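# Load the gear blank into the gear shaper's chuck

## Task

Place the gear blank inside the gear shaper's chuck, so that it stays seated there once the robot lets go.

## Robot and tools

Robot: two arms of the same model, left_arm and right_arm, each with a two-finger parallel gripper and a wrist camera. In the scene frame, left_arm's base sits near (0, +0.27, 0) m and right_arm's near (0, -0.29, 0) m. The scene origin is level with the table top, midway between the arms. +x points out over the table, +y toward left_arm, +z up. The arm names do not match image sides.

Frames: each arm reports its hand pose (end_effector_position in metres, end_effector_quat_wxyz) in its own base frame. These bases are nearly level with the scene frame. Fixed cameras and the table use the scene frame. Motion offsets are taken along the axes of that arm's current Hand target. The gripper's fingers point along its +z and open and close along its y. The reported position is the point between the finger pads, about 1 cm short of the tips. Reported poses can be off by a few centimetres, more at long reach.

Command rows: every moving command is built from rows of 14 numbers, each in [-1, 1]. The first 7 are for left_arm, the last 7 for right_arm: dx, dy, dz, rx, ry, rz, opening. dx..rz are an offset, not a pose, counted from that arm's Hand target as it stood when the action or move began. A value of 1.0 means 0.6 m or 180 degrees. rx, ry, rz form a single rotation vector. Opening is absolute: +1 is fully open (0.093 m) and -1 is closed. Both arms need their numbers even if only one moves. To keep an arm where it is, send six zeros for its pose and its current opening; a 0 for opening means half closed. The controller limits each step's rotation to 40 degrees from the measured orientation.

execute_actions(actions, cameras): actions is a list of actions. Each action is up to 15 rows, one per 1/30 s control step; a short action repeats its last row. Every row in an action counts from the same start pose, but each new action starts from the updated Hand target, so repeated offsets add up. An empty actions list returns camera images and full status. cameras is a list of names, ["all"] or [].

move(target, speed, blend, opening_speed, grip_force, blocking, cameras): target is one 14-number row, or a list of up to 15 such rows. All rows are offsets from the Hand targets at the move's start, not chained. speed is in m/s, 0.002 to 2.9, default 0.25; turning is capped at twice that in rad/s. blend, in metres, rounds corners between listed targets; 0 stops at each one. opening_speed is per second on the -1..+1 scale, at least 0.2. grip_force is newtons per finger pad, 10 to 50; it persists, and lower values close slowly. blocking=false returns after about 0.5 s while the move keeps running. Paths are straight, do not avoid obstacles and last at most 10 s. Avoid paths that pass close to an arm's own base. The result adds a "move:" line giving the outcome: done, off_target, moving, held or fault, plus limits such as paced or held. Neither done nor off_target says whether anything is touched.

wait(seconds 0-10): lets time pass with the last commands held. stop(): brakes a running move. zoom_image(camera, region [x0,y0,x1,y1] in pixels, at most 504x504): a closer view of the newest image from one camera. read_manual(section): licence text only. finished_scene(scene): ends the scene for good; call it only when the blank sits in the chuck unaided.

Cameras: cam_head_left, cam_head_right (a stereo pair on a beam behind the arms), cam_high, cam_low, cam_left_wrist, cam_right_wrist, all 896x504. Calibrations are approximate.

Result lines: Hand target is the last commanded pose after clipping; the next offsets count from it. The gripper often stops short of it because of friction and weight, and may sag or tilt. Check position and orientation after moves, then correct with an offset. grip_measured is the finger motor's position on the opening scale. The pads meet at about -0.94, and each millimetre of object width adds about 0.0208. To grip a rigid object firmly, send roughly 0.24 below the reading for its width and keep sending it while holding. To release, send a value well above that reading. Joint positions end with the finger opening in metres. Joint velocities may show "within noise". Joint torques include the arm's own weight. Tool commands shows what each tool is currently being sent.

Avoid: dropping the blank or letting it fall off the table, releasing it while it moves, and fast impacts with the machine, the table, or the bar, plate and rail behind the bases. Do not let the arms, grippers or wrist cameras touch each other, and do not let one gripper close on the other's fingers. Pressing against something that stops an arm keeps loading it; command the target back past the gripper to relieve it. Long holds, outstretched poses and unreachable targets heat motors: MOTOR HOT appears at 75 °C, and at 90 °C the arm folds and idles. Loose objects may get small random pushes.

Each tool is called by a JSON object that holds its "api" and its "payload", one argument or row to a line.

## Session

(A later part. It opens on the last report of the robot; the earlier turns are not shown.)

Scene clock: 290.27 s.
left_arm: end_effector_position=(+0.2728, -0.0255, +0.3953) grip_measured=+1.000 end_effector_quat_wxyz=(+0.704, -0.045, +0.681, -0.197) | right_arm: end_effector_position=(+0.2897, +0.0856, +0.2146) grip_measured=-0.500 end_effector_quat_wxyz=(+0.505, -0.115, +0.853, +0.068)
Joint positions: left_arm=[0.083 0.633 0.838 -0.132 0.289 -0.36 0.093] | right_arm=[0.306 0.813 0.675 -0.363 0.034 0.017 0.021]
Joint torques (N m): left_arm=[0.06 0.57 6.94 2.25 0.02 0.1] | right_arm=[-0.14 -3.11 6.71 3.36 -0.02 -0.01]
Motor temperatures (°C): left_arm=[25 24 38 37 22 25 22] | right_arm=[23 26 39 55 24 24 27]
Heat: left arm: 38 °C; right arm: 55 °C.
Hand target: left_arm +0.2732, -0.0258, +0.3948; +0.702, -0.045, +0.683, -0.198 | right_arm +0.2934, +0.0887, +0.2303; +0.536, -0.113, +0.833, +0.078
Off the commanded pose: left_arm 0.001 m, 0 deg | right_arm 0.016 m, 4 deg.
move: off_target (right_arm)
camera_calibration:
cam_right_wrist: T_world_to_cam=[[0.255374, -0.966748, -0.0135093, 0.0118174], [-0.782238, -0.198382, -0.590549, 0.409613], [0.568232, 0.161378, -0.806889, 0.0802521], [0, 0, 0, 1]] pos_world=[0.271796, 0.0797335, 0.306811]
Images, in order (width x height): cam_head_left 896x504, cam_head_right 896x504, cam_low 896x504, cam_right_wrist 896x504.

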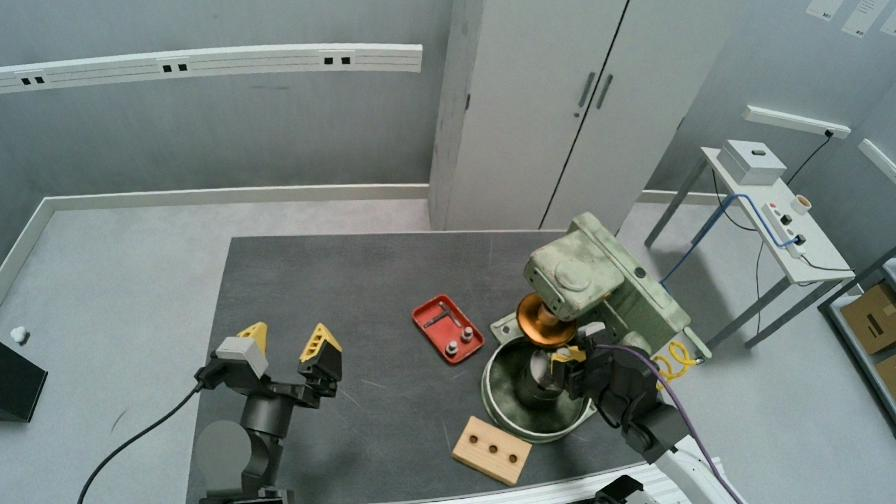

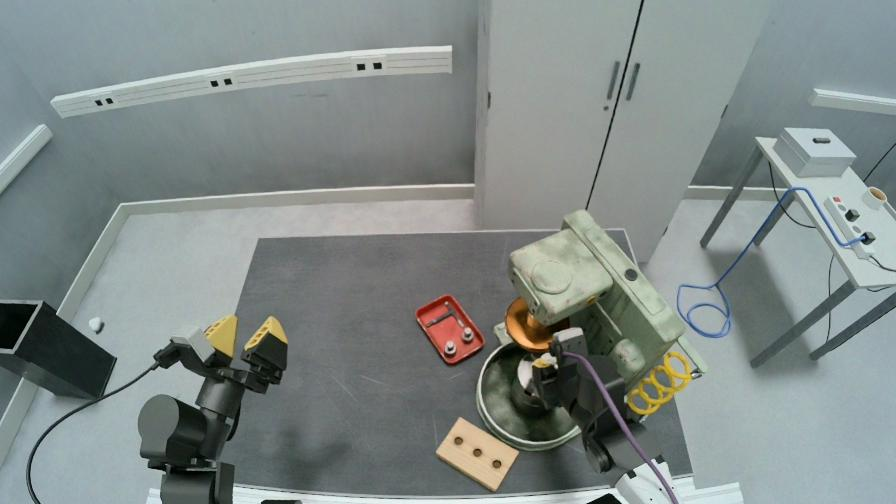

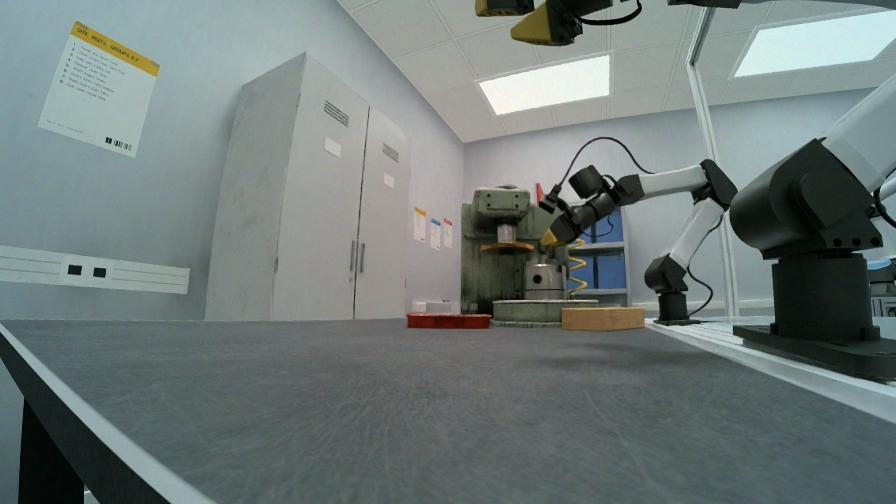

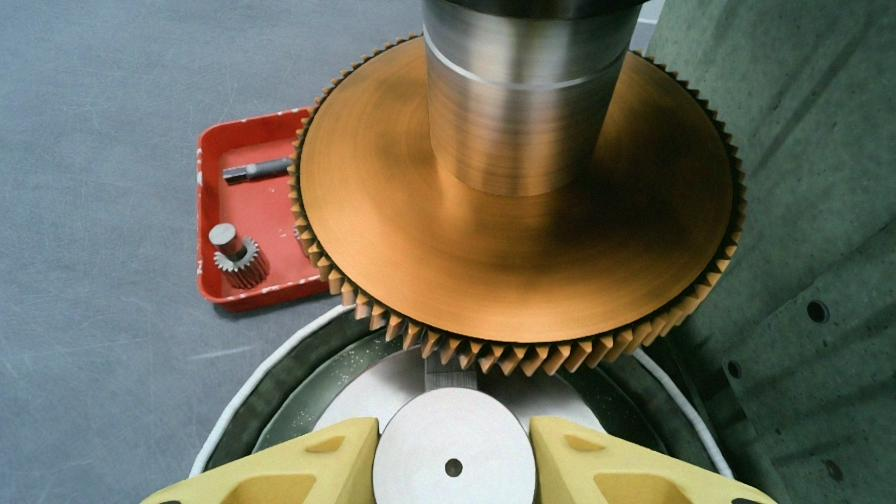

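{"api": "move", "payload": {
  "target": [
    [0,0,0,0,0,0,1, -0.0388,0.0002,-0.0432,0,0,0,-0.7],
    [0,0,0,0,0,0,1, -0.0027,-0.0005,-0.0007,0,0,0,-0.7]
  ],
  "speed": 0.07,
  "cameras": ["cam_right_wrist","cam_low"]
}}

{"api": "zoom_image", "payload": {
  "camera": "cam_low",
  "region": [525, 240, 565, 280]
}}

{"api": "zoom_image", "payload": {
  "camera": "cam_right_wrist",
  "region": [360, 370, 560, 504]
}}

Scene clock: 306.33 s.
left_arm: end_effector_position=(+0.2728, -0.0255, +0.3953) grip_measured=+1.000 end_effector_quat_wxyz=(+0.704, -0.045, +0.681, -0.197) | right_arm: end_effector_position=(+0.2879, +0.0850, +0.2147) grip_measured=-0.500 end_effector_quat_wxyz=(+0.502, -0.116, +0.855, +0.067)
Joint positions: left_arm=[0.083 0.633 0.838 -0.132 0.289 -0.36 0.093] | right_arm=[0.306 0.81 0.682 -0.382 0.034 0.017 0.021]
Joint torques (N m): left_arm=[0.12 0.57 6.91 2.26 0.03 0.11] | right_arm=[-0.34 -2.81 6.86 3.49 -0.03 0.03]
Heat: left arm: 39 °C; right arm: 54 °C.
Hand target: left_arm +0.2732, -0.0258, +0.3948; +0.702, -0.045, +0.683, -0.198 | right_arm +0.2938, +0.0885, +0.2319; +0.536, -0.113, +0.833, +0.078
Off the commanded pose: left_arm 0.001 m, 0 deg | right_arm 0.019 m, 5 deg.
move: off_target (right_arm)
camera_calibration:
cam_right_wrist: T_world_to_cam=[[0.255275, -0.966781, -0.0130183, 0.0116912], [-0.787171, -0.199993, -0.583407, 0.408144], [0.561423, 0.159177, -0.812075, 0.0847832], [0, 0, 0, 1]] pos_world=[0.270696, 0.0794335, 0.307117]
Images, in order (width x height): cam_low 896x504, cam_right_wrist 896x504.

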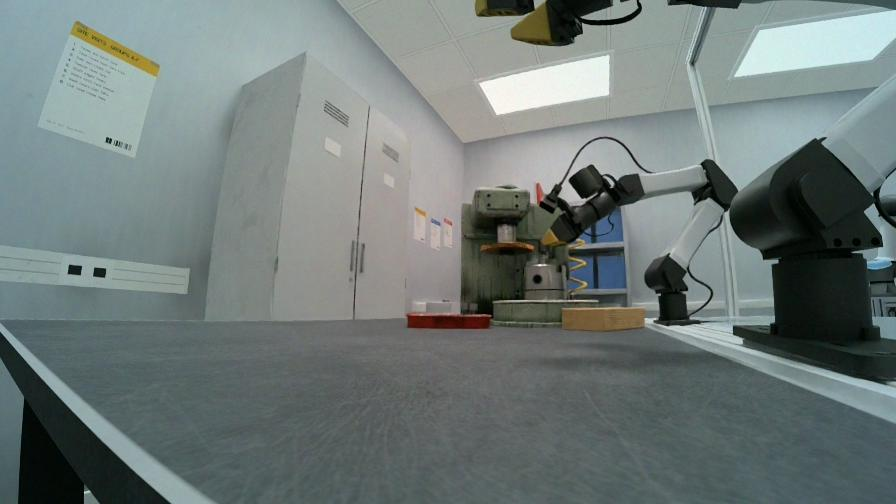

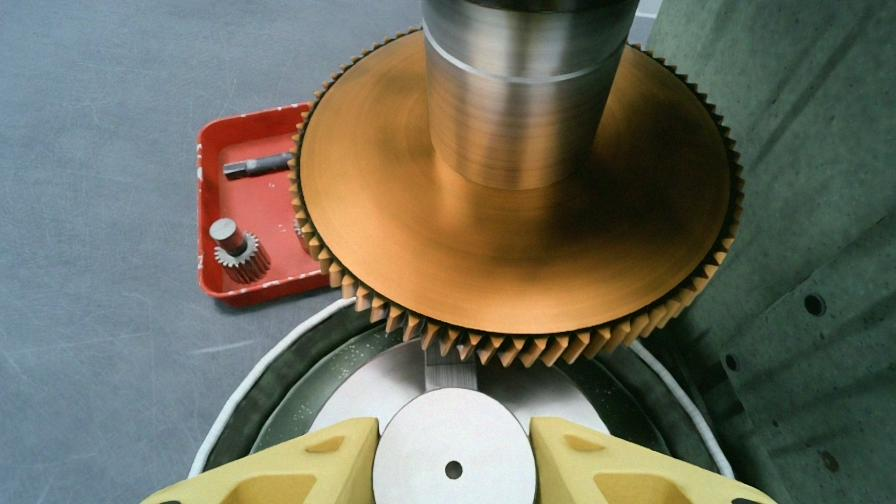

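Scaled by 12.600 from the camera's 896x504 image, which has a finer 1280x720 frame.

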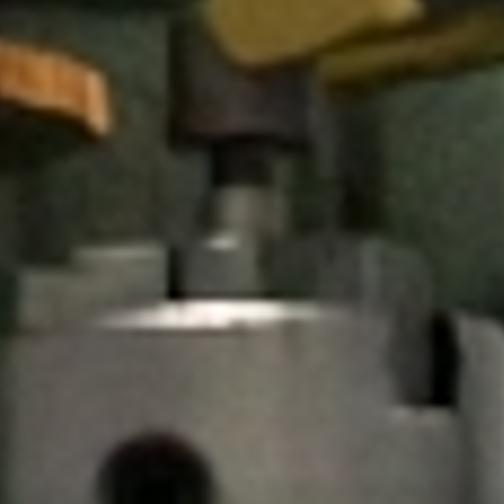

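Scaled by 2.520 from the camera's 896x504 image, which has a finer 1280x720 frame.

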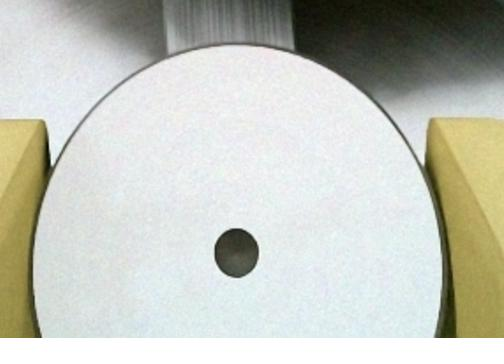

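{"api": "move", "payload": {
  "target": [
    [0,0,0,0,0,0,1, -0.0368,-0.0017,-0.0398,0,-0.0056,0,-0.7],
    [0,0,0,0,0,0,1, 0.0075,-0.007,-0.0007,0,-0.0056,0,-0.7]
  ],
  "speed": 0.07,
  "cameras": ["cam_right_wrist","cam_low","cam_head_left","cam_head_right"]
}}

{"api": "zoom_image", "payload": {
  "camera": "cam_low",
  "region": [525, 240, 565, 280]
}}

{"api": "zoom_image", "payload": {
  "camera": "cam_head_left",
  "region": [520, 330, 600, 400]
}}

{"api": "zoom_image", "payload": {
  "camera": "cam_head_right",
  "region": [510, 330, 590, 400]
}}

Scene clock: 322.77 s.
left_arm: end_effector_position=(+0.2728, -0.0255, +0.3953) grip_measured=+1.000 end_effector_quat_wxyz=(+0.704, -0.045, +0.681, -0.197) | right_arm: end_effector_position=(+0.2882, +0.0834, +0.2146) grip_measured=-0.500 end_effector_quat_wxyz=(+0.515, -0.114, +0.846, +0.072)
Joint positions: left_arm=[0.083 0.633 0.838 -0.132 0.289 -0.36 0.093] | right_arm=[0.292 0.787 0.647 -0.337 0.018 0.014 0.021]
Joint torques (N m): left_arm=[0.1 0.55 6.94 2.25 0.01 0.1] | right_arm=[-1.52 -2.61 6.57 3.39 -0.11 -0.09]
Heat: left arm: 39 °C; right arm: 54 °C.
Hand target: left_arm +0.2732, -0.0258, +0.3948; +0.702, -0.045, +0.683, -0.198 | right_arm +0.2928, +0.0840, +0.2281; +0.544, -0.112, +0.828, +0.079
Off the commanded pose: left_arm 0.001 m, 0 deg | right_arm 0.014 m, 4 deg.
move: off_target (right_arm)
camera_calibration:
cam_right_wrist: T_world_to_cam=[[0.256695, -0.966297, -0.0194483, 0.0109711], [-0.768755, -0.19194, -0.610061, 0.407765], [0.585767, 0.17155, -0.792116, 0.0724838], [0, 0, 0, 1]] pos_world=[0.268197, 0.0764331, 0.30639]
Images, in order (width x height): cam_head_left 896x504, cam_head_right 896x504, cam_low 896x504, cam_right_wrist 896x504.

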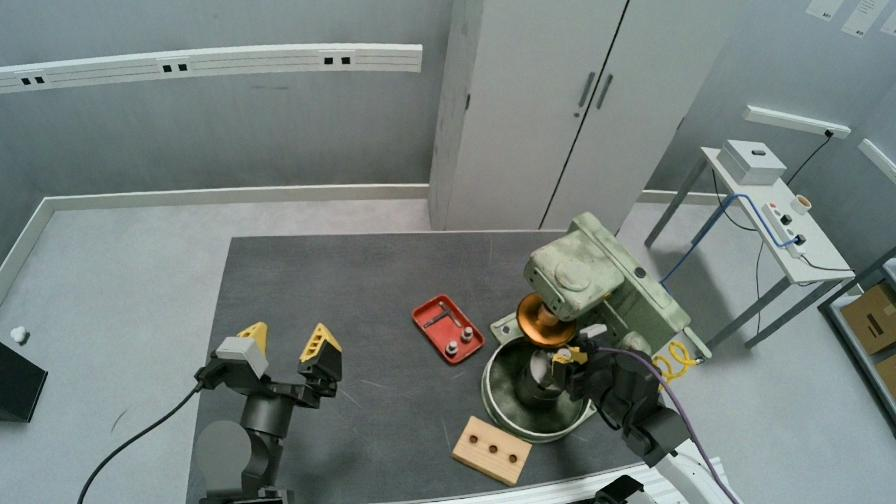

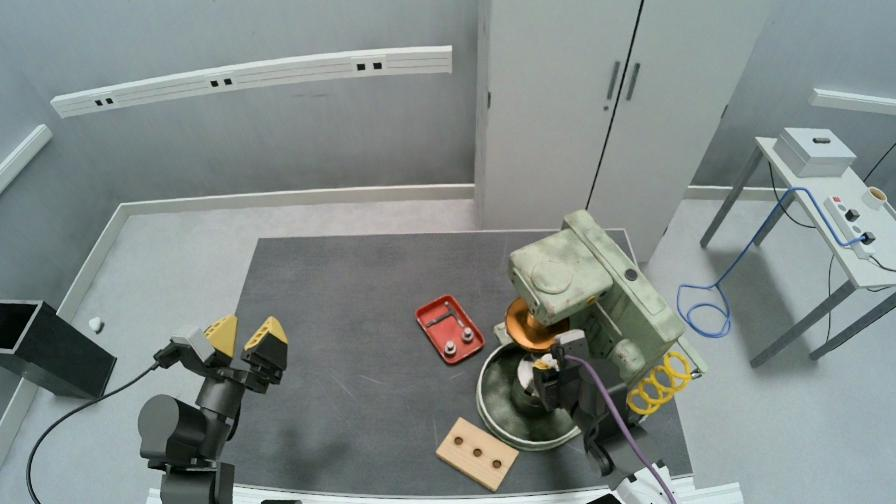

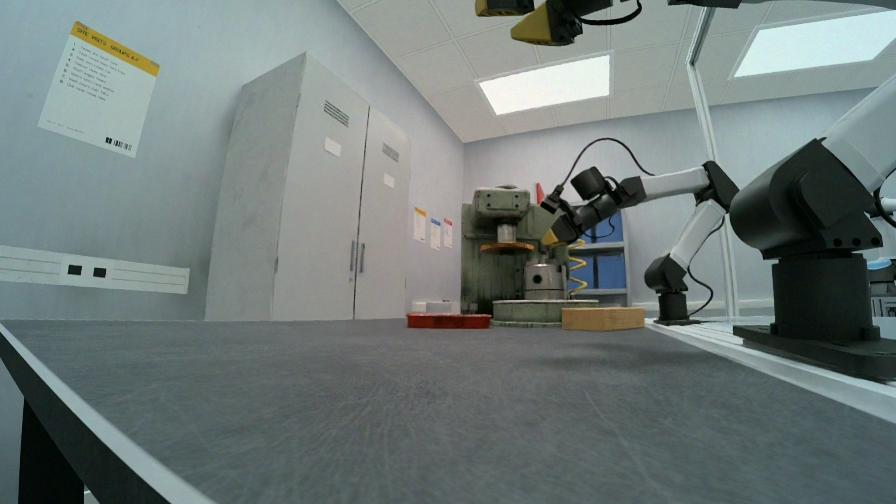

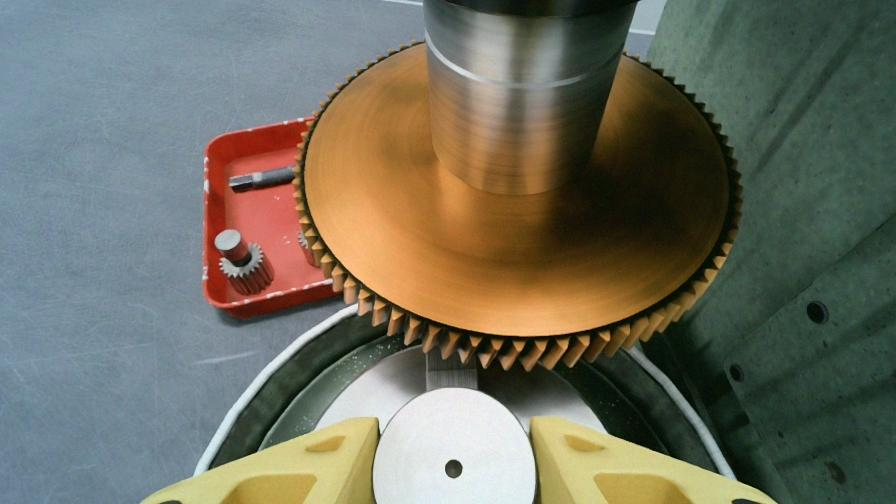

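Scaled by 12.600 from the camera's 896x504 image, which has a finer 1280x720 frame.

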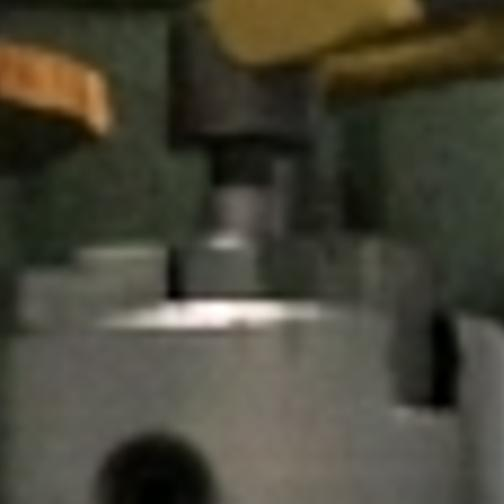

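Scaled by 6.300 from the camera's 896x504 image, which has a finer 1280x720 frame.

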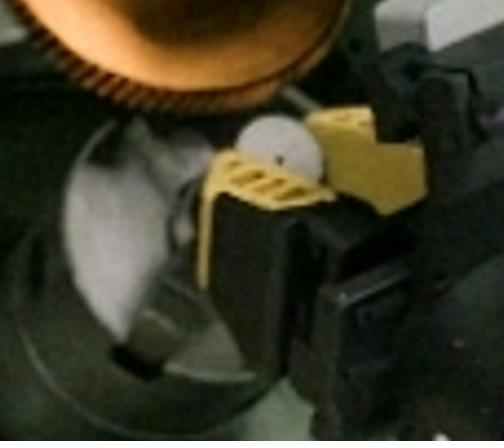

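Scaled by 6.300 from the camera's 896x504 image, which has a finer 1280x720 frame.

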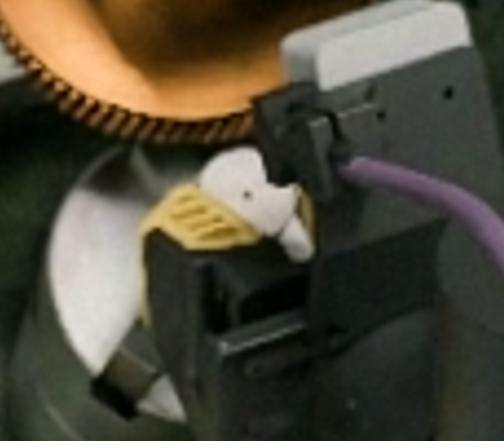

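{"api": "move", "payload": {
  "target": [0,0,0,0,0,0,1, 0.0165,0.0003,0.0063,0,0,0,-0.7],
  "speed": 0.04
}}

Scene clock: 338.40 s.
left_arm: end_effector_position=(+0.2728, -0.0255, +0.3953) grip_measured=+1.000 end_effector_quat_wxyz=(+0.704, -0.045, +0.681, -0.197) | right_arm: end_effector_position=(+0.2880, +0.0834, +0.2140) grip_measured=-0.500 end_effector_quat_wxyz=(+0.528, -0.112, +0.838, +0.074)
Joint positions: left_arm=[0.083 0.633 0.838 -0.132 0.289 -0.36 0.093] | right_arm=[0.292 0.766 0.613 -0.292 0.018 0.014 0.021]
Joint torques (N m): left_arm=[0.08 0.55 6.91 2.25 0.01 0.11] | right_arm=[-1.35 -1.05 5.86 3.33 -0.09 -0.1]
Motor temperatures (°C): left_arm=[25 24 39 37 22 25 22] | right_arm=[23 27 40 55 24 24 28]
Heat: left arm: 39 °C; right arm: 55 °C.
Hand target: left_arm +0.2732, -0.0258, +0.3948; +0.702, -0.045, +0.683, -0.198 | right_arm +0.2922, +0.0841, +0.2175; +0.544, -0.112, +0.828, +0.079
Off the commanded pose: left_arm 0.001 m, 0 deg | right_arm 0.006 m, 2 deg.
move: done

{"api": "wait", "payload": {
  "seconds": 0,
  "cameras": ["cam_right_wrist"]
}}

{"api": "zoom_image", "payload": {
  "camera": "cam_right_wrist",
  "region": [400, 340, 510, 400]
}}

{"api": "zoom_image", "payload": {
  "camera": "cam_right_wrist",
  "region": [180, 300, 400, 440]
}}

{"api": "zoom_image", "payload": {
  "camera": "cam_right_wrist",
  "region": [540, 300, 760, 440]
}}

Scene clock: 350.87 s.
left_arm: end_effector_position=(+0.2728, -0.0255, +0.3953) grip_measured=+1.000 end_effector_quat_wxyz=(+0.704, -0.045, +0.681, -0.197) | right_arm: end_effector_position=(+0.2880, +0.0834, +0.2140) grip_measured=-0.500 end_effector_quat_wxyz=(+0.528, -0.112, +0.838, +0.074)
Joint positions: left_arm=[0.083 0.633 0.838 -0.132 0.289 -0.36 0.093] | right_arm=[0.292 0.766 0.613 -0.292 0.018 0.014 0.021]
Joint torques (N m): left_arm=[0.1 0.53 6.93 2.25 0.03 0.1] | right_arm=[-1.35 -1.14 5.91 3.35 -0.11 -0.08]
Motor temperatures (°C): left_arm=[25 24 39 37 22 25 22] | right_arm=[23 26 40 55 24 24 28]
Heat: left arm: 39 °C; right arm: 55 °C.
Hand target: left_arm +0.2732, -0.0258, +0.3948; +0.702, -0.045, +0.683, -0.198 | right_arm +0.2922, +0.0841, +0.2175; +0.544, -0.112, +0.828, +0.079
Tool commands: left_gripper/opening=+1.0 right_gripper/opening=-0.7
Off the commanded pose: left_arm 0.001 m, 0 deg | right_arm 0.006 m, 2 deg.
camera_calibration:
cam_right_wrist: T_world_to_cam=[[0.257228, -0.966135, -0.0204256, 0.0109649], [-0.750128, -0.186303, -0.634507, 0.406648], [0.609214, 0.178534, -0.772647, 0.0606032], [0, 0, 0, 1]] pos_world=[0.265297, 0.0755333, 0.30507]
Images, in order (width x height): cam_right_wrist 896x504.

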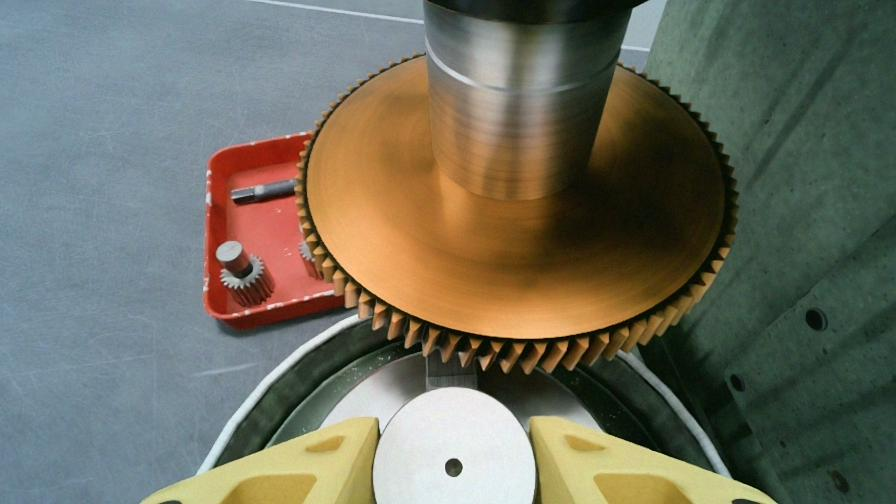

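Scaled by 4.582 from the camera's 896x504 image, which has a finer 1280x720 frame.

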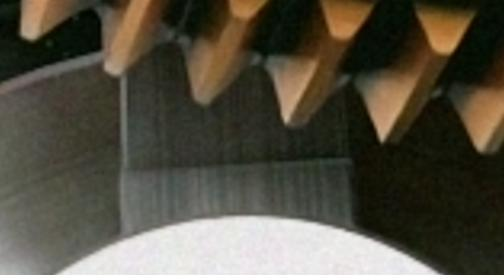

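Scaled by 2.291 from the camera's 896x504 image, which has a finer 1280x720 frame.

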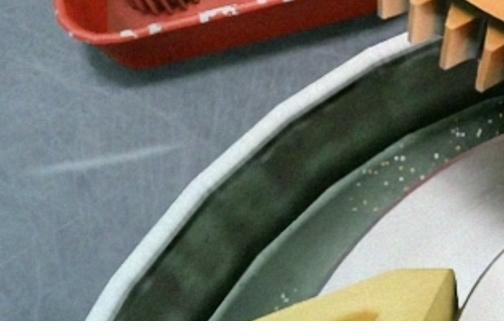

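Scaled by 2.291 from the camera's 896x504 image, which has a finer 1280x720 frame.

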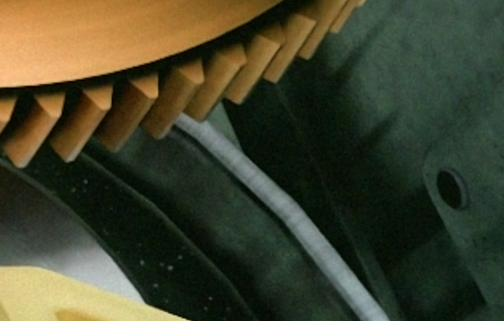

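{"api": "move", "payload": {
  "target": [0,0,0,0,0,0,1, 0.0027,0.0018,-0.0058,0,0.012,0,-0.7],
  "speed": 0.03
}}

{"api": "move", "payload": {
  "target": [0,0,0,0,0,0,1, 0.0027,0.0018,-0.0058,0,0.010,0,-0.7],
  "speed": 0.03,
  "cameras": ["cam_low"]
}}

{"api": "zoom_image", "payload": {
  "camera": "cam_low",
  "region": [525, 240, 565, 280]
}}

Scene clock: 367.47 s.
left_arm: end_effector_position=(+0.2728, -0.0255, +0.3953) grip_measured=+1.000 end_effector_quat_wxyz=(+0.704, -0.045, +0.681, -0.197) | right_arm: end_effector_position=(+0.2878, +0.0833, +0.2137) grip_measured=-0.500 end_effector_quat_wxyz=(+0.528, -0.112, +0.839, +0.074)
Joint positions: left_arm=[0.083 0.633 0.838 -0.132 0.289 -0.36 0.093] | right_arm=[0.292 0.766 0.613 -0.293 0.018 0.014 0.021]
Joint torques (N m): left_arm=[0.08 0.54 6.94 2.25 0.03 0.1] | right_arm=[-0.68 -0.76 8.51 2.6 -0.02 -0.08]
Motor temperatures (°C): left_arm=[25 24 39 37 22 25 22] | right_arm=[23 26 39 56 24 24 28]
Heat: left arm: 39 °C; right arm: 56 °C.
Hand target: left_arm +0.2732, -0.0258, +0.3948; +0.702, -0.045, +0.683, -0.198 | right_arm +0.2882, +0.0841, +0.2174; +0.528, -0.114, +0.838, +0.077
Off the commanded pose: left_arm 0.001 m, 0 deg | right_arm 0.004 m, 0 deg.
move: done

Scene clock: 368.30 s.
left_arm: end_effector_position=(+0.2728, -0.0255, +0.3953) grip_measured=+1.000 end_effector_quat_wxyz=(+0.704, -0.045, +0.681, -0.197) | right_arm: end_effector_position=(+0.2875, +0.0833, +0.2135) grip_measured=-0.500 end_effector_quat_wxyz=(+0.524, -0.113, +0.841, +0.073)
Joint positions: left_arm=[0.083 0.633 0.838 -0.132 0.289 -0.36 0.093] | right_arm=[0.292 0.771 0.621 -0.307 0.018 0.014 0.021]
Joint torques (N m): left_arm=[0.06 0.54 6.94 2.24 0.02 0.11] | right_arm=[-0.08 -1.13 10.09 2.12 0.02 0]
Motor temperatures (°C): left_arm=[25 24 39 37 22 25 22] | right_arm=[23 26 40 56 24 24 28]
Heat: left arm: 39 °C; right arm: 56 °C.
Hand target: left_arm +0.2732, -0.0258, +0.3948; +0.702, -0.045, +0.683, -0.198 | right_arm +0.2842, +0.0841, +0.2174; +0.515, -0.115, +0.846, +0.075
Off the commanded pose: left_arm 0.001 m, 0 deg | right_arm 0.005 m, 1 deg.
move: done
Images, in order (width x height): cam_low 896x504.

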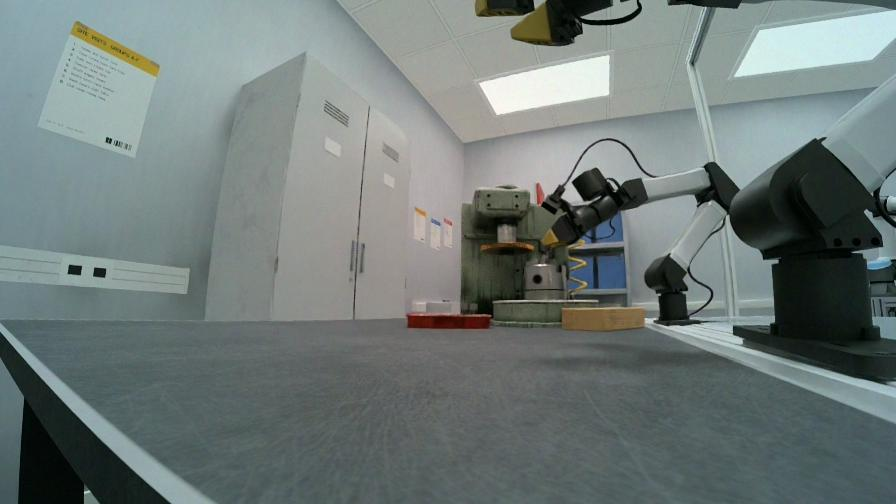

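Scaled by 12.600 from the camera's 896x504 image, which has a finer 1280x720 frame.

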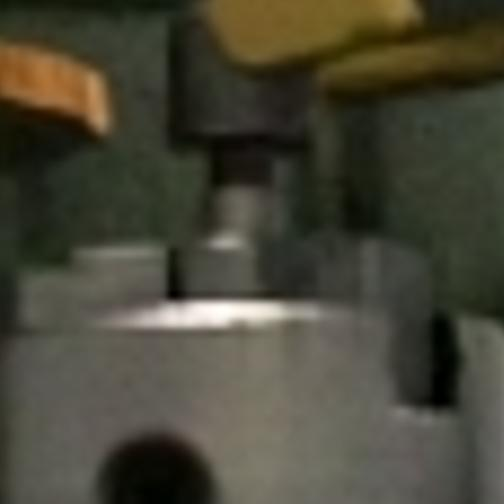

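{"api": "move", "payload": {
  "target": [0,0,0,0,0,0,1, 0.0064,0.0018,-0.0042,0,0.004,0,-0.7],
  "speed": 0.03
}}

{"api": "move", "payload": {
  "target": [0,0,0,0,0,0,1, 0.0064,0.0018,-0.0042,0,0.0,0,-0.7],
  "speed": 0.03,
  "cameras": ["cam_low","cam_right_wrist"]
}}

{"api": "zoom_image", "payload": {
  "camera": "cam_low",
  "region": [525, 240, 565, 280]
}}

Scene clock: 375.57 s.
left_arm: end_effector_position=(+0.2728, -0.0255, +0.3953) grip_measured=+1.000 end_effector_quat_wxyz=(+0.704, -0.045, +0.681, -0.197) | right_arm: end_effector_position=(+0.2874, +0.0833, +0.2132) grip_measured=-0.500 end_effector_quat_wxyz=(+0.523, -0.113, +0.842, +0.072)
Joint positions: left_arm=[0.083 0.633 0.838 -0.132 0.289 -0.36 0.093] | right_arm=[0.295 0.771 0.621 -0.309 0.022 0.014 0.021]
Joint torques (N m): left_arm=[0.09 0.55 6.99 2.25 0.01 0.1] | right_arm=[0.42 -2.07 9.85 1.86 0 0.04]
Heat: left arm: 39 °C; right arm: 54 °C.
Hand target: left_arm +0.2732, -0.0258, +0.3948; +0.702, -0.045, +0.683, -0.198 | right_arm +0.2801, +0.0841, +0.2151; +0.509, -0.116, +0.850, +0.075
Off the commanded pose: left_arm 0.001 m, 0 deg | right_arm 0.008 m, 2 deg.
move: done

Scene clock: 376.27 s.
left_arm: end_effector_position=(+0.2728, -0.0255, +0.3953) grip_measured=+1.000 end_effector_quat_wxyz=(+0.704, -0.045, +0.681, -0.197) | right_arm: end_effector_position=(+0.2869, +0.0846, +0.2133) grip_measured=-0.500 end_effector_quat_wxyz=(+0.524, -0.114, +0.841, +0.072)
Joint positions: left_arm=[0.083 0.633 0.838 -0.132 0.289 -0.36 0.093] | right_arm=[0.302 0.77 0.621 -0.309 0.027 0.016 0.021]
Joint torques (N m): left_arm=[0.12 0.53 6.94 2.25 0.02 0.11] | right_arm=[0.47 -3.6 8.75 1.76 0.05 0.05]
Heat: left arm: 39 °C; right arm: 54 °C.
Hand target: left_arm +0.2732, -0.0258, +0.3948; +0.702, -0.045, +0.683, -0.198 | right_arm +0.2759, +0.0840, +0.2129; +0.509, -0.115, +0.850, +0.074
Off the commanded pose: left_arm 0.001 m, 0 deg | right_arm 0.011 m, 2 deg.
move: off_target (right_arm)
camera_calibration:
cam_right_wrist: T_world_to_cam=[[0.258329, -0.965898, -0.0175353, 0.0115298], [-0.756765, -0.191047, -0.625146, 0.405936], [0.600477, 0.174763, -0.780311, 0.0649846], [0, 0, 0, 1]] pos_world=[0.265198, 0.0773326, 0.30468]
Images, in order (width x height): cam_low 896x504, cam_right_wrist 896x504.

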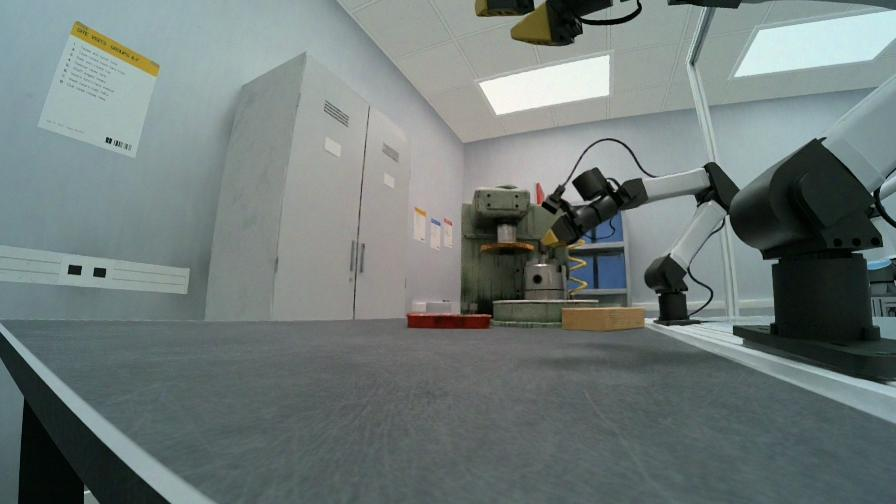

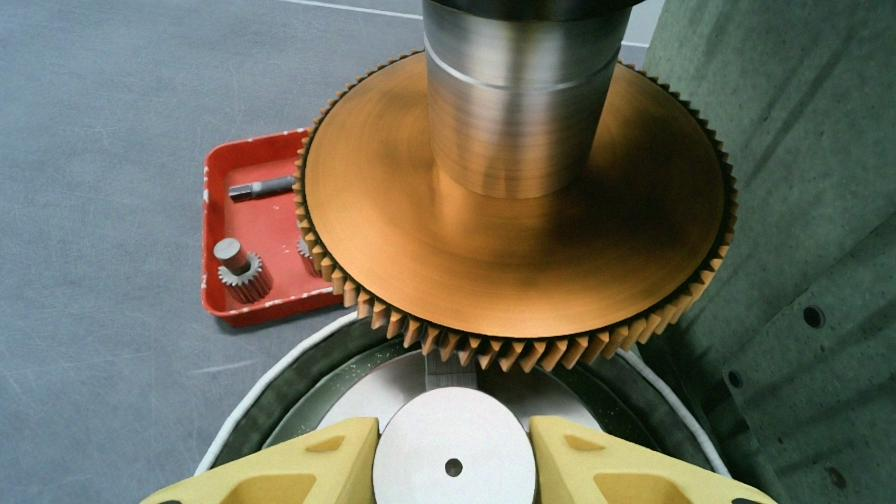

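Scaled by 12.600 from the camera's 896x504 image, which has a finer 1280x720 frame.

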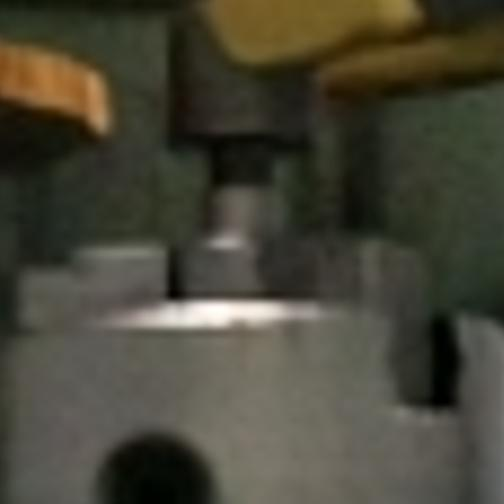

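{"api": "move", "payload": {
  "target": [0,0,0,0,0,0,1, -0.0037,-0.0005,0.0245,0,-0.0194,0,-0.7],
  "speed": 0.03,
  "grip_force": [50, 12],
  "cameras": ["cam_low","cam_right_wrist"]
}}

{"api": "zoom_image", "payload": {
  "camera": "cam_low",
  "region": [525, 240, 565, 280]
}}

Scene clock: 393.27 s.
left_arm: end_effector_position=(+0.2728, -0.0255, +0.3953) grip_measured=+1.000 end_effector_quat_wxyz=(+0.704, -0.045, +0.681, -0.197) | right_arm: end_effector_position=(+0.2877, +0.0847, +0.2126) grip_measured=-0.407 end_effector_quat_wxyz=(+0.533, -0.113, +0.836, +0.073)
Joint positions: left_arm=[0.083 0.633 0.838 -0.132 0.289 -0.36 0.093] | right_arm=[0.302 0.76 0.597 -0.273 0.028 0.016 0.026]
Joint torques (N m): left_arm=[0.09 0.53 6.95 2.26 0.02 0.11] | right_arm=[0.18 -0.5 5.52 3.12 0.04 0.04]
Heat: left arm: 39 °C; right arm: 52 °C.
Hand target: left_arm +0.2732, -0.0258, +0.3948; +0.702, -0.045, +0.683, -0.198 | right_arm +0.2895, +0.0876, +0.2080; +0.535, -0.113, +0.834, +0.078
Off the commanded pose: left_arm 0.001 m, 0 deg | right_arm 0.006 m, 1 deg.
grip_force (N): 50, 12
move: done
camera_calibration:
cam_right_wrist: T_world_to_cam=[[0.257541, -0.966094, -0.0182884, 0.0117622], [-0.743798, -0.186128, -0.641967, 0.405551], [0.616797, 0.178935, -0.766514, 0.0559677], [0, 0, 0, 1]] pos_world=[0.264098, 0.0768333, 0.303465]
Images, in order (width x height): cam_low 896x504, cam_right_wrist 896x504.

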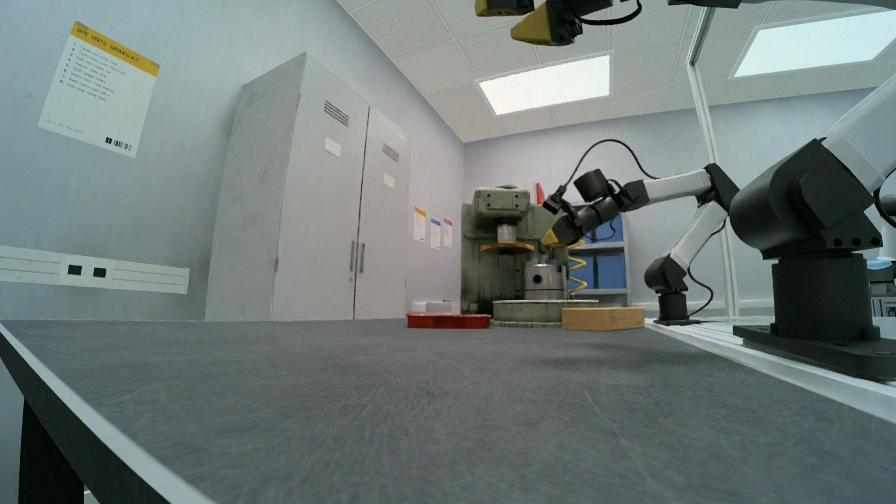

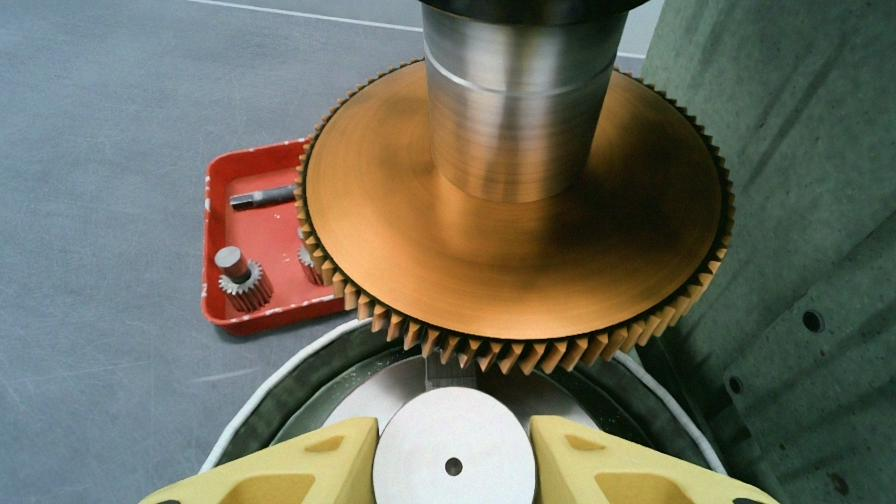

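Scaled by 12.600 from the camera's 896x504 image, which has a finer 1280x720 frame.

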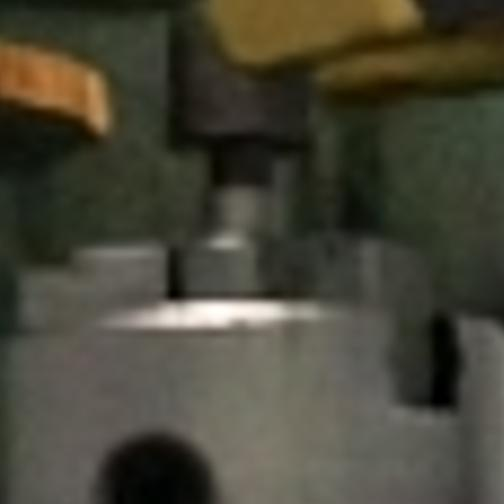

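{"api": "move", "payload": {
  "target": [
    [0,0,0,0,0,0,1, -0.0205,0.0002,-0.0093,0,0,0,-0.7],
    [0,0,0,0,0,0,1, -0.0205,0.0002,-0.0093,0,0,0,-0.33]
  ],
  "speed": 0.04,
  "opening_speed": 0.3,
  "cameras": ["cam_low","cam_right_wrist","cam_head_left"]
}}

{"api": "zoom_image", "payload": {
  "camera": "cam_low",
  "region": [525, 240, 565, 280]
}}

{"api": "zoom_image", "payload": {
  "camera": "cam_right_wrist",
  "region": [340, 330, 570, 504]
}}

Scene clock: 414.93 s.
left_arm: end_effector_position=(+0.2728, -0.0255, +0.3953) grip_measured=+1.000 end_effector_quat_wxyz=(+0.704, -0.045, +0.681, -0.197) | right_arm: end_effector_position=(+0.2878, +0.0847, +0.2125) grip_measured=-0.331 end_effector_quat_wxyz=(+0.530, -0.113, +0.837, +0.073)
Joint positions: left_arm=[0.083 0.633 0.838 -0.132 0.289 -0.36 0.093] | right_arm=[0.302 0.764 0.603 -0.281 0.028 0.016 0.029]
Joint torques (N m): left_arm=[0.08 0.65 6.93 2.25 0.03 0.11] | right_arm=[0.14 -0.42 9.4 2.69 0.08 0]
Heat: left arm: 39 °C; right arm: 54 °C.
Hand target: left_arm +0.2732, -0.0258, +0.3948; +0.702, -0.045, +0.683, -0.198 | right_arm +0.2895, +0.0876, +0.2215; +0.535, -0.113, +0.834, +0.078
Off the commanded pose: left_arm 0.001 m, 0 deg | right_arm 0.010 m, 1 deg.
grip_force (N): 50, 12
move: done
camera_calibration:
cam_right_wrist: T_world_to_cam=[[0.257469, -0.966119, -0.0180072, 0.0117363], [-0.747522, -0.187336, -0.637273, 0.405691], [0.612308, 0.177539, -0.770428, 0.0580485], [0, 0, 0, 1]] pos_world=[0.264697, 0.0770332, 0.303469]
Images, in order (width x height): cam_head_left 896x504, cam_low 896x504, cam_right_wrist 896x504.

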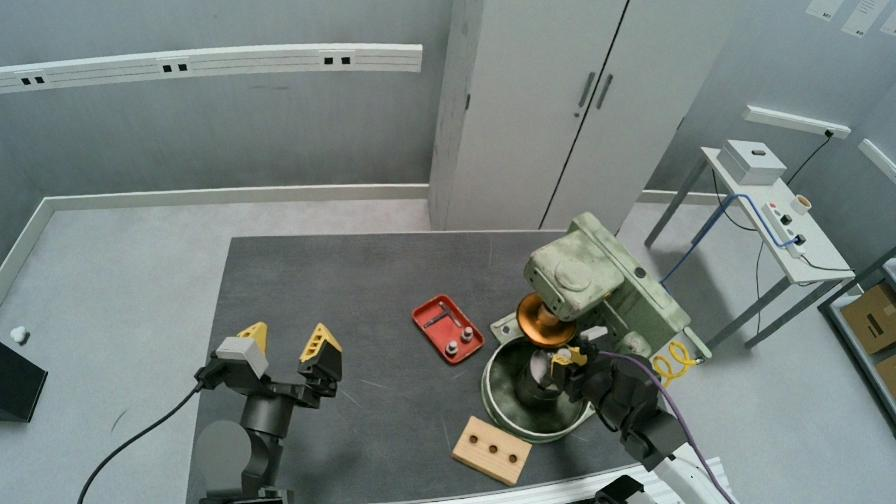

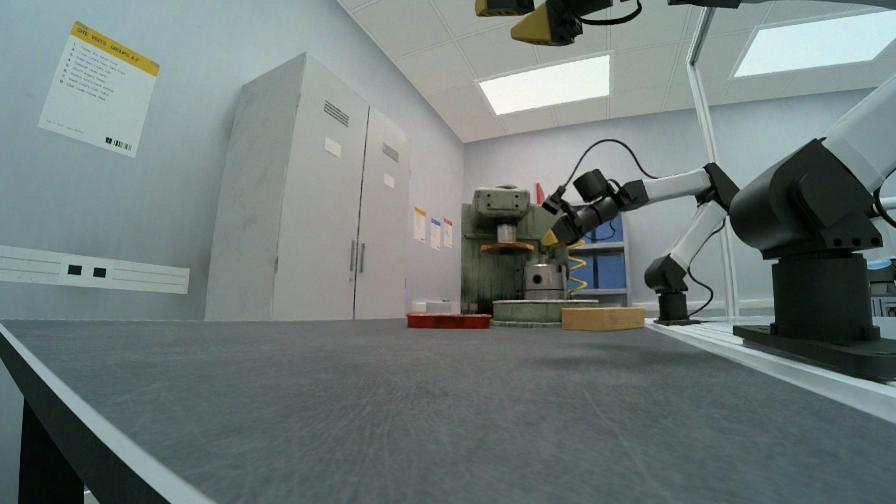

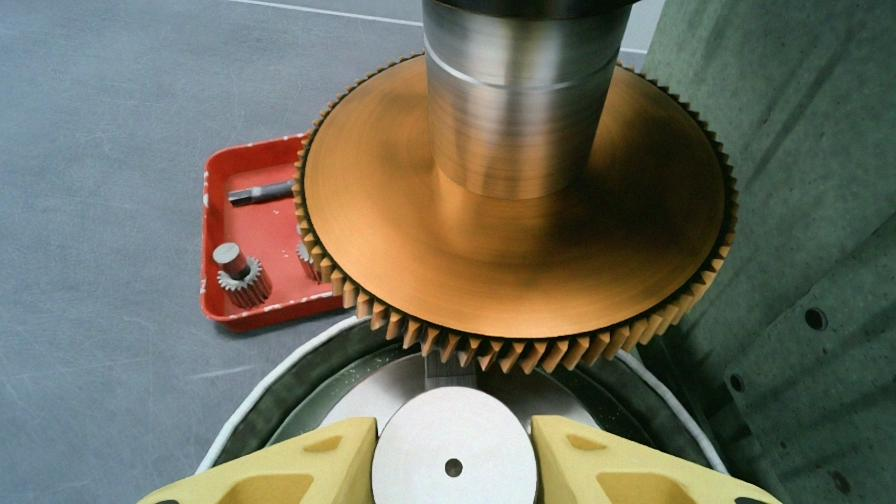

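Scaled by 12.600 from the camera's 896x504 image, which has a finer 1280x720 frame.

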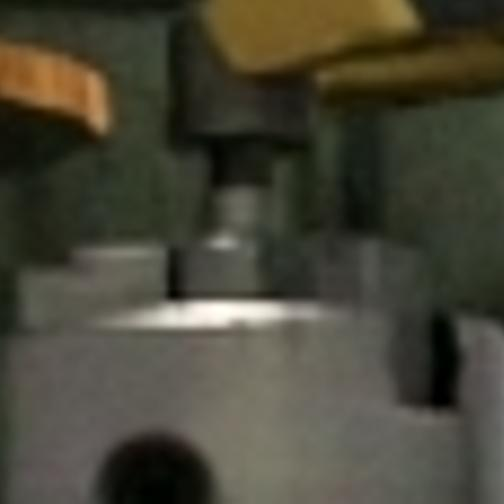

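Scaled by 2.191 from the camera's 896x504 image, which has a finer 1280x720 frame.

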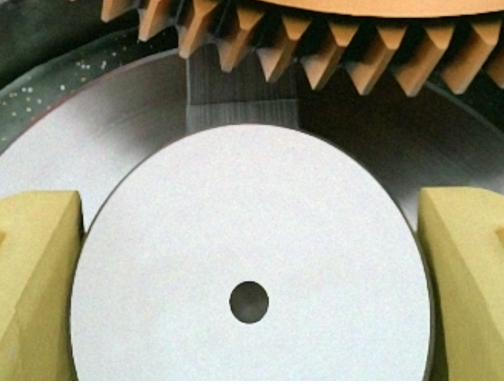

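{"api": "move", "payload": {
  "target": [0,0,0,0,0,0,1, 0,0,0,0,0,0,-0.26],
  "opening_speed": 0.3,
  "cameras": ["cam_low","cam_right_wrist"]
}}

{"api": "zoom_image", "payload": {
  "camera": "cam_low",
  "region": [525, 240, 565, 280]
}}

{"api": "zoom_image", "payload": {
  "camera": "cam_right_wrist",
  "region": [340, 330, 570, 504]
}}

Scene clock: 418.77 s.
left_arm: end_effector_position=(+0.2728, -0.0255, +0.3953) grip_measured=+1.000 end_effector_quat_wxyz=(+0.704, -0.045, +0.681, -0.197) | right_arm: end_effector_position=(+0.2879, +0.0847, +0.2122) grip_measured=-0.261 end_effector_quat_wxyz=(+0.530, -0.113, +0.838, +0.073)
Joint positions: left_arm=[0.083 0.633 0.838 -0.132 0.289 -0.36 0.093] | right_arm=[0.302 0.765 0.603 -0.281 0.028 0.016 0.033]
Joint torques (N m): left_arm=[0.06 0.57 6.97 2.24 0.02 0.09] | right_arm=[0.21 -0.58 9.62 2.62 0.06 0.02]
Heat: left arm: 39 °C; right arm: 54 °C.
Hand target: left_arm +0.2732, -0.0258, +0.3948; +0.702, -0.045, +0.683, -0.198 | right_arm +0.2895, +0.0876, +0.2215; +0.535, -0.113, +0.834, +0.078
Off the commanded pose: left_arm 0.001 m, 0 deg | right_arm 0.010 m, 1 deg.
grip_force (N): 50, 12
move: done
camera_calibration:
cam_right_wrist: T_world_to_cam=[[0.257467, -0.966119, -0.0180095, 0.0116809], [-0.748184, -0.187524, -0.636439, 0.405587], [0.611499, 0.177336, -0.771117, 0.0581341], [0, 0, 0, 1]] pos_world=[0.264897, 0.0770332, 0.30317]
Images, in order (width x height): cam_low 896x504, cam_right_wrist 896x504.

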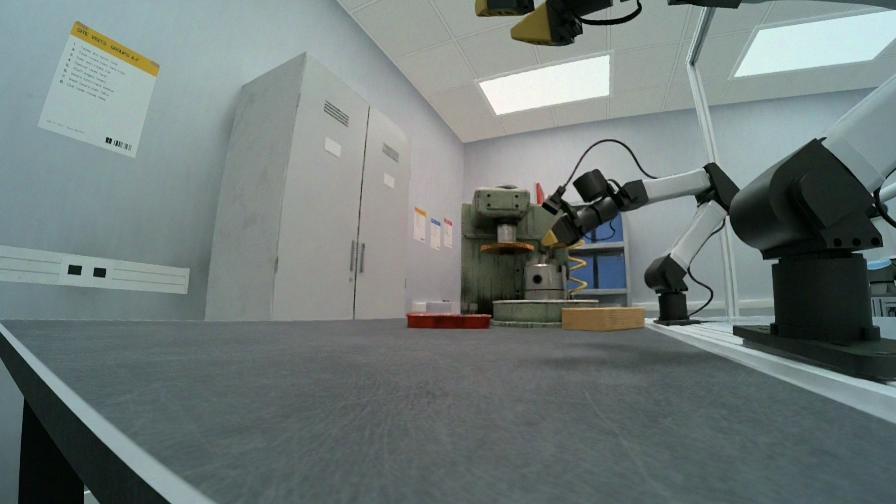

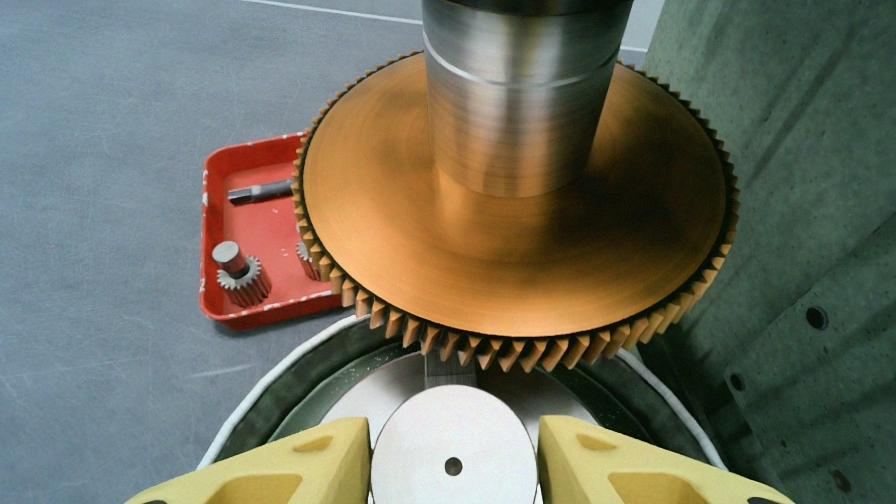

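Scaled by 12.600 from the camera's 896x504 image, which has a finer 1280x720 frame.

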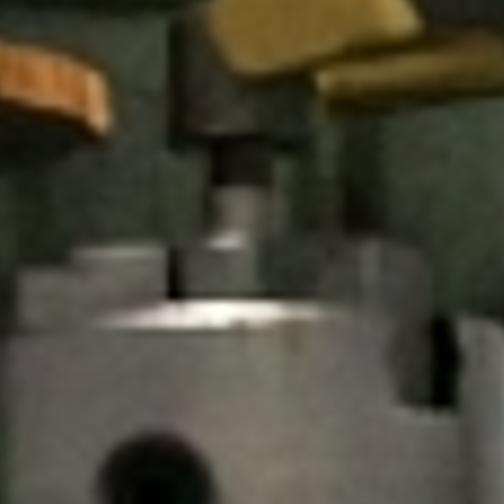

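Scaled by 2.191 from the camera's 896x504 image, which has a finer 1280x720 frame.

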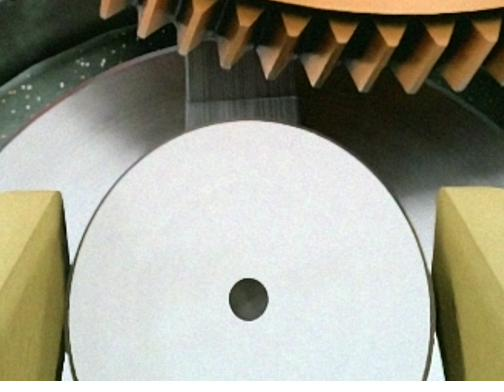

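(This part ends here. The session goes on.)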